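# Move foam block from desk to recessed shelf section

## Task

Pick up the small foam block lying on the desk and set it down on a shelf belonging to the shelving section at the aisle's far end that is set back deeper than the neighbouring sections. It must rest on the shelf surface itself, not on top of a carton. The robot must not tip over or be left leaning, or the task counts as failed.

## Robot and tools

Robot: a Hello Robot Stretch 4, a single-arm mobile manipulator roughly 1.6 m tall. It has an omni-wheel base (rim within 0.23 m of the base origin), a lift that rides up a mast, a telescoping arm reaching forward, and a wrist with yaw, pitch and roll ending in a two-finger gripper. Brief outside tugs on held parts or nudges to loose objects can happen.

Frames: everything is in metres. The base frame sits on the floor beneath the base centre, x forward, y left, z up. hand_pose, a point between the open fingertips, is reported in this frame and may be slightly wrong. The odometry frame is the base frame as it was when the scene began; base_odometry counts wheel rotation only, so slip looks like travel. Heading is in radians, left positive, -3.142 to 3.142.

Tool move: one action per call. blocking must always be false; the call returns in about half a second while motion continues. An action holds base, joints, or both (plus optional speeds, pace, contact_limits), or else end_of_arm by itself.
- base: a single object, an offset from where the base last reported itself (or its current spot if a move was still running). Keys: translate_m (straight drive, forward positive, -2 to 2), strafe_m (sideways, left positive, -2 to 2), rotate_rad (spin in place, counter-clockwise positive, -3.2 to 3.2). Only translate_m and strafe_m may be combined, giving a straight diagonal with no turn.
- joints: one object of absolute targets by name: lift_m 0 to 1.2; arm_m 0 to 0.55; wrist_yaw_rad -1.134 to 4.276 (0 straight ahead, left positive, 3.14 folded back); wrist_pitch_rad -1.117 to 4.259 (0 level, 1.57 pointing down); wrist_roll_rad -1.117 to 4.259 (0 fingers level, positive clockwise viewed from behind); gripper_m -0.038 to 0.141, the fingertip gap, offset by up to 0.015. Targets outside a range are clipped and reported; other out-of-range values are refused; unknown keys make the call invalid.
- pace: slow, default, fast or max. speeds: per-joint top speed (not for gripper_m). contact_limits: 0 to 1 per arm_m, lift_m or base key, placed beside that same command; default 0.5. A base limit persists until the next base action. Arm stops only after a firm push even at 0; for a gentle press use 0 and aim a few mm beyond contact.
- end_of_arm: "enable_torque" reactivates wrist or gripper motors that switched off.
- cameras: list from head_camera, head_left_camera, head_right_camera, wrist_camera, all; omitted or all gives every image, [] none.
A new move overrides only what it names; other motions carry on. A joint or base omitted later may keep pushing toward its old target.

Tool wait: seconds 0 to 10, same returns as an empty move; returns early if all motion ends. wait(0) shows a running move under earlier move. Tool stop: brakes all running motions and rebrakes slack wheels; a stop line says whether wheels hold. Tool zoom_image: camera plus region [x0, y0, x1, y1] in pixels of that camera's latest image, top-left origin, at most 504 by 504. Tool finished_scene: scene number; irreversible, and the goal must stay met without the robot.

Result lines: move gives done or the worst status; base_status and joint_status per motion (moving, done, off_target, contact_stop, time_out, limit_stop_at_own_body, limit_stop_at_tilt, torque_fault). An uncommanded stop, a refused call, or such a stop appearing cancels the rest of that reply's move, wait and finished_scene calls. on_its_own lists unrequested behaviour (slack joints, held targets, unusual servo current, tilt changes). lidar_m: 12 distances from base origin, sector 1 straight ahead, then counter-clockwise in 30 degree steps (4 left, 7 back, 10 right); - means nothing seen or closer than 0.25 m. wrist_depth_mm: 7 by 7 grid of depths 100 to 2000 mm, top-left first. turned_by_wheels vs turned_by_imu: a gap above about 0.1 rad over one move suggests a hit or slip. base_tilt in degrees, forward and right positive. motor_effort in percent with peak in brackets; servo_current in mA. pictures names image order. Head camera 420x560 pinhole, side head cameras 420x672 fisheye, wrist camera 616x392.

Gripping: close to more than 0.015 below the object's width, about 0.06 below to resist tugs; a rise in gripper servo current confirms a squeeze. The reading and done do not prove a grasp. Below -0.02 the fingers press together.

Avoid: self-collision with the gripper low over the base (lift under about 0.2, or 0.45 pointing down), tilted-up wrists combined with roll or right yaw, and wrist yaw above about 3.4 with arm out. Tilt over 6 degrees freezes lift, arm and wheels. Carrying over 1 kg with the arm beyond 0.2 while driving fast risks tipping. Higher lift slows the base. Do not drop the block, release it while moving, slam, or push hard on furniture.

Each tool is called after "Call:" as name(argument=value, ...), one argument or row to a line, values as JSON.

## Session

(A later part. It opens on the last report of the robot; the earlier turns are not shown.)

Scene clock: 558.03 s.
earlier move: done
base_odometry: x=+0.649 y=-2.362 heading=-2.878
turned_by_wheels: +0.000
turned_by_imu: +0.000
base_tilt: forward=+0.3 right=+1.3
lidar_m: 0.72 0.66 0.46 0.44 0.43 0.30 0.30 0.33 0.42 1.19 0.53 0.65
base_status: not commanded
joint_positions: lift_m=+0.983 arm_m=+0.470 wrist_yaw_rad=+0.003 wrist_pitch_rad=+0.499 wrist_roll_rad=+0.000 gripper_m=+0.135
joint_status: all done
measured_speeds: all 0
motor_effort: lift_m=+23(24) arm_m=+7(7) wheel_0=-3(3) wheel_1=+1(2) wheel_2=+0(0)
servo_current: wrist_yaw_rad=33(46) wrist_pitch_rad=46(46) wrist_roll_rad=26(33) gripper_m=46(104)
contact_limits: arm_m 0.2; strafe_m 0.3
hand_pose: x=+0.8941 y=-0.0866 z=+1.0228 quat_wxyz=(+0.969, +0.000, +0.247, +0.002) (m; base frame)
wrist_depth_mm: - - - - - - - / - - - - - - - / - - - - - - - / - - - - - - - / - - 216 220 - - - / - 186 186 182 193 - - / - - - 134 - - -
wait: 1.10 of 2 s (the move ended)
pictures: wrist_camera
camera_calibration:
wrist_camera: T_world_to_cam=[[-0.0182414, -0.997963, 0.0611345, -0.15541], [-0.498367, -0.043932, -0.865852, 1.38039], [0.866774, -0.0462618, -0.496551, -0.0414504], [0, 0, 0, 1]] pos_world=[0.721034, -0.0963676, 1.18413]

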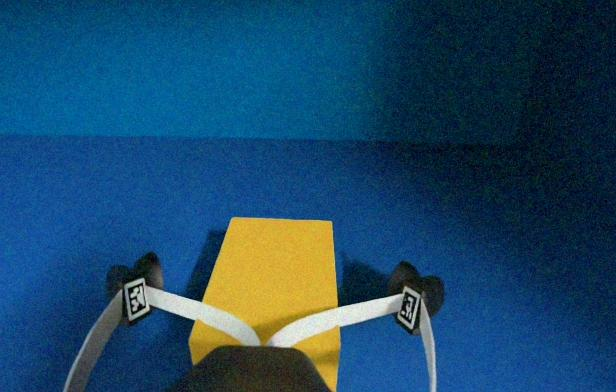

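Call:
move(
  blocking=false,
  joints={"lift_m": 1.08},
  speeds={"lift_m": 0.06},
  cameras=[],
)

Call:
wait(
  seconds=3,
  cameras=["wrist_camera"],
)

Call:
move(
  blocking=false,
  joints={"arm_m": 0.05},
  speeds={"arm_m": 0.2},
  cameras=[],
)

Call:
wait(
  seconds=4,
  cameras=["head_camera", "wrist_camera"],
)

Scene clock: 570.67 s.
move: moving
base_odometry: x=+0.649 y=-2.362 heading=-2.878
turned_by_wheels: +0.000
turned_by_imu: -0.001
base_tilt: forward=+0.4 right=+1.4
lidar_m: 0.72 0.65 0.45 0.43 0.40 0.31 0.29 0.32 0.42 1.21 0.53 0.65
base_status: not commanded
joint_positions: lift_m=+1.007 arm_m=+0.470 wrist_yaw_rad=+0.003 wrist_pitch_rad=+0.500 wrist_roll_rad=+0.000 gripper_m=+0.135
joint_status: lift_m moving
measured_speeds: translate_m=+0.000 strafe_m=+0.000 rotate_rad=+0.000 lift_m=+0.060 arm_m=+0.000 wrist_yaw_rad=+0.000 wrist_pitch_rad=+0.000 wrist_roll_rad=+0.000
motor_effort: lift_m=+23(27) arm_m=+7(7) wheel_0=-3(3) wheel_1=+1(1) wheel_2=+0(0)
servo_current: wrist_yaw_rad=39(39) wrist_pitch_rad=52(59) wrist_roll_rad=26(33) gripper_m=33(52)
contact_limits: arm_m 0.2; strafe_m 0.3
hand_pose: x=+0.8941 y=-0.0866 z=+1.0473 quat_wxyz=(+0.969, +0.000, +0.247, +0.002) (m; base frame)
wrist_depth_mm: - - - - - - - / - - - - - - - / - - - - - - - / - - - - - - - / - - - 246 - - - / - 187 216 211 193 - - / - - - 135 - - -
pictures: none
No camera images: "cameras" was empty.

Scene clock: 572.27 s.
earlier move: done
base_odometry: x=+0.649 y=-2.362 heading=-2.878
turned_by_wheels: +0.000
turned_by_imu: +0.000
base_tilt: forward=+0.3 right=+1.5
lidar_m: 0.71 0.66 0.47 0.44 0.42 0.31 0.28 0.32 0.41 1.20 0.53 0.64
base_status: not commanded
joint_positions: lift_m=+1.080 arm_m=+0.470 wrist_yaw_rad=+0.003 wrist_pitch_rad=+0.500 wrist_roll_rad=+0.000 gripper_m=+0.135
joint_status: all done
measured_speeds: all 0
motor_effort: lift_m=+24(27) arm_m=+7(7) wheel_0=-3(3) wheel_1=+2(2) wheel_2=+0(0)
servo_current: wrist_yaw_rad=39(46) wrist_pitch_rad=26(59) wrist_roll_rad=33(33) gripper_m=33(52)
contact_limits: arm_m 0.2; strafe_m 0.3
hand_pose: x=+0.8941 y=-0.0866 z=+1.1197 quat_wxyz=(+0.969, +0.000, +0.247, +0.002) (m; base frame)
wrist_depth_mm: - - - - - - - / - - - - - - - / - - - - - - - / - - - - - - - / - - - - - - - / - 186 - 177 193 - - / - - - - - - -
wait: 1.60 of 3 s (the move ended)
pictures: wrist_camera
camera_calibration:
wrist_camera: T_world_to_cam=[[-0.0182321, -0.997963, 0.0611381, -0.161344], [-0.498504, -0.0439325, -0.865774, 1.46427], [0.866696, -0.0462624, -0.496687, 0.00688219], [0, 0, 0, 1]] pos_world=[0.721039, -0.0963676, 1.28101]

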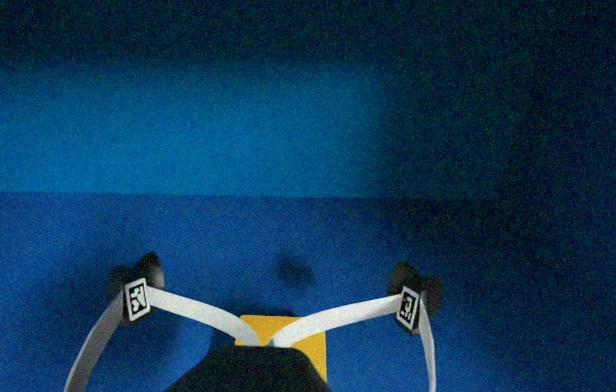

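Scene clock: 572.77 s.
move: moving
base_odometry: x=+0.649 y=-2.362 heading=-2.878
turned_by_wheels: +0.000
turned_by_imu: +0.000
base_tilt: forward=+0.4 right=+1.4
lidar_m: 0.72 0.67 0.46 0.43 0.41 0.30 0.27 0.31 0.41 1.18 0.53 0.65
base_status: not commanded
joint_positions: lift_m=+1.080 arm_m=+0.418 wrist_yaw_rad=+0.003 wrist_pitch_rad=+0.500 wrist_roll_rad=+0.000 gripper_m=+0.135
joint_status: arm_m moving
measured_speeds: translate_m=+0.000 strafe_m=+0.000 rotate_rad=+0.000 lift_m=+0.000 arm_m=-0.198 wrist_yaw_rad=+0.000 wrist_pitch_rad=+0.000 wrist_roll_rad=+0.000
motor_effort: lift_m=+24(24) arm_m=-6(9) wheel_0=-3(3) wheel_1=+1(2) wheel_2=+0(0)
servo_current: wrist_yaw_rad=39(46) wrist_pitch_rad=46(52) wrist_roll_rad=26(33) gripper_m=46(46)
contact_limits: strafe_m 0.3
hand_pose: x=+0.8421 y=-0.0866 z=+1.1197 quat_wxyz=(+0.969, +0.000, +0.247, +0.002) (m; base frame)
wrist_depth_mm: - - - - - - - / - - - - - - - / - - - - - - - / - - - - - - - / - - - - - - 466 / - 186 - 307 193 - - / - - - - - - -
pictures: none
No camera images: "cameras" was empty.

Scene clock: 575.17 s.
earlier move: done
base_odometry: x=+0.649 y=-2.362 heading=-2.878
turned_by_wheels: +0.000
turned_by_imu: -0.001
base_tilt: forward=+0.3 right=+1.5
lidar_m: 0.72 0.66 0.47 0.43 0.41 0.31 0.28 0.31 0.42 1.20 0.55 0.65
base_status: not commanded
joint_positions: lift_m=+1.080 arm_m=+0.050 wrist_yaw_rad=+0.003 wrist_pitch_rad=+0.500 wrist_roll_rad=+0.000 gripper_m=+0.135
joint_status: all done
measured_speeds: all 0
motor_effort: lift_m=+24(24) arm_m=-6(10) wheel_0=-3(3) wheel_1=+1(2) wheel_2=+0(0)
servo_current: wrist_yaw_rad=39(52) wrist_pitch_rad=39(59) wrist_roll_rad=26(33) gripper_m=46(52)
contact_limits: strafe_m 0.3
hand_pose: x=+0.4745 y=-0.0866 z=+1.1196 quat_wxyz=(+0.969, +0.000, +0.247, +0.002) (m; base frame)
wrist_depth_mm: - - - - - - - / - - - - - - - / - - - - - - - / - - - - - 597 - / - 1060 - - - - - / - 186 - - 192 654 - / - - - - - - -
wait: 2.40 of 4 s (the move ended)
pictures: head_camera, wrist_camera
camera_calibration:
wrist_camera: T_world_to_cam=[[-0.0182297, -0.997963, 0.0611389, -0.168994], [-0.498541, -0.0439324, -0.865752, 1.25512], [0.866674, -0.0462626, -0.496725, 0.370542], [0, 0, 0, 1]] pos_world=[0.301508, -0.0963676, 1.28101]

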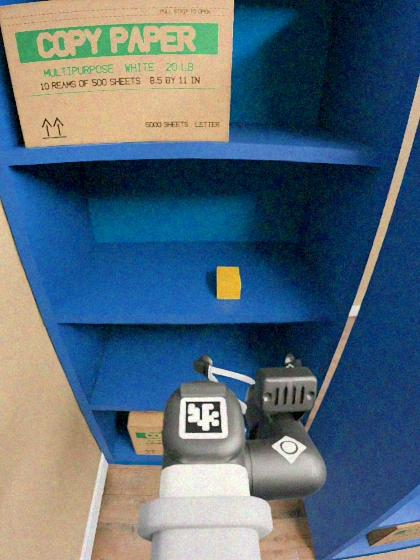

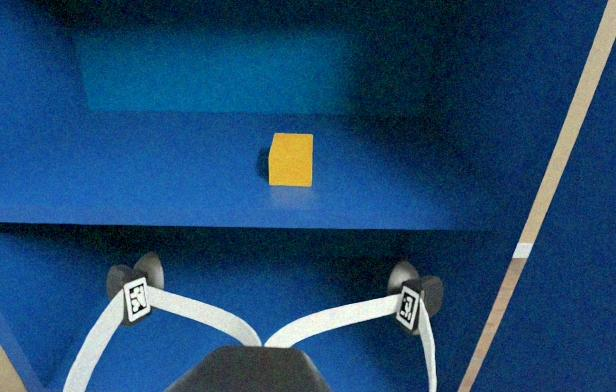

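Call:
finished_scene(
  scene=2,
)

The scene is finished: the task was done.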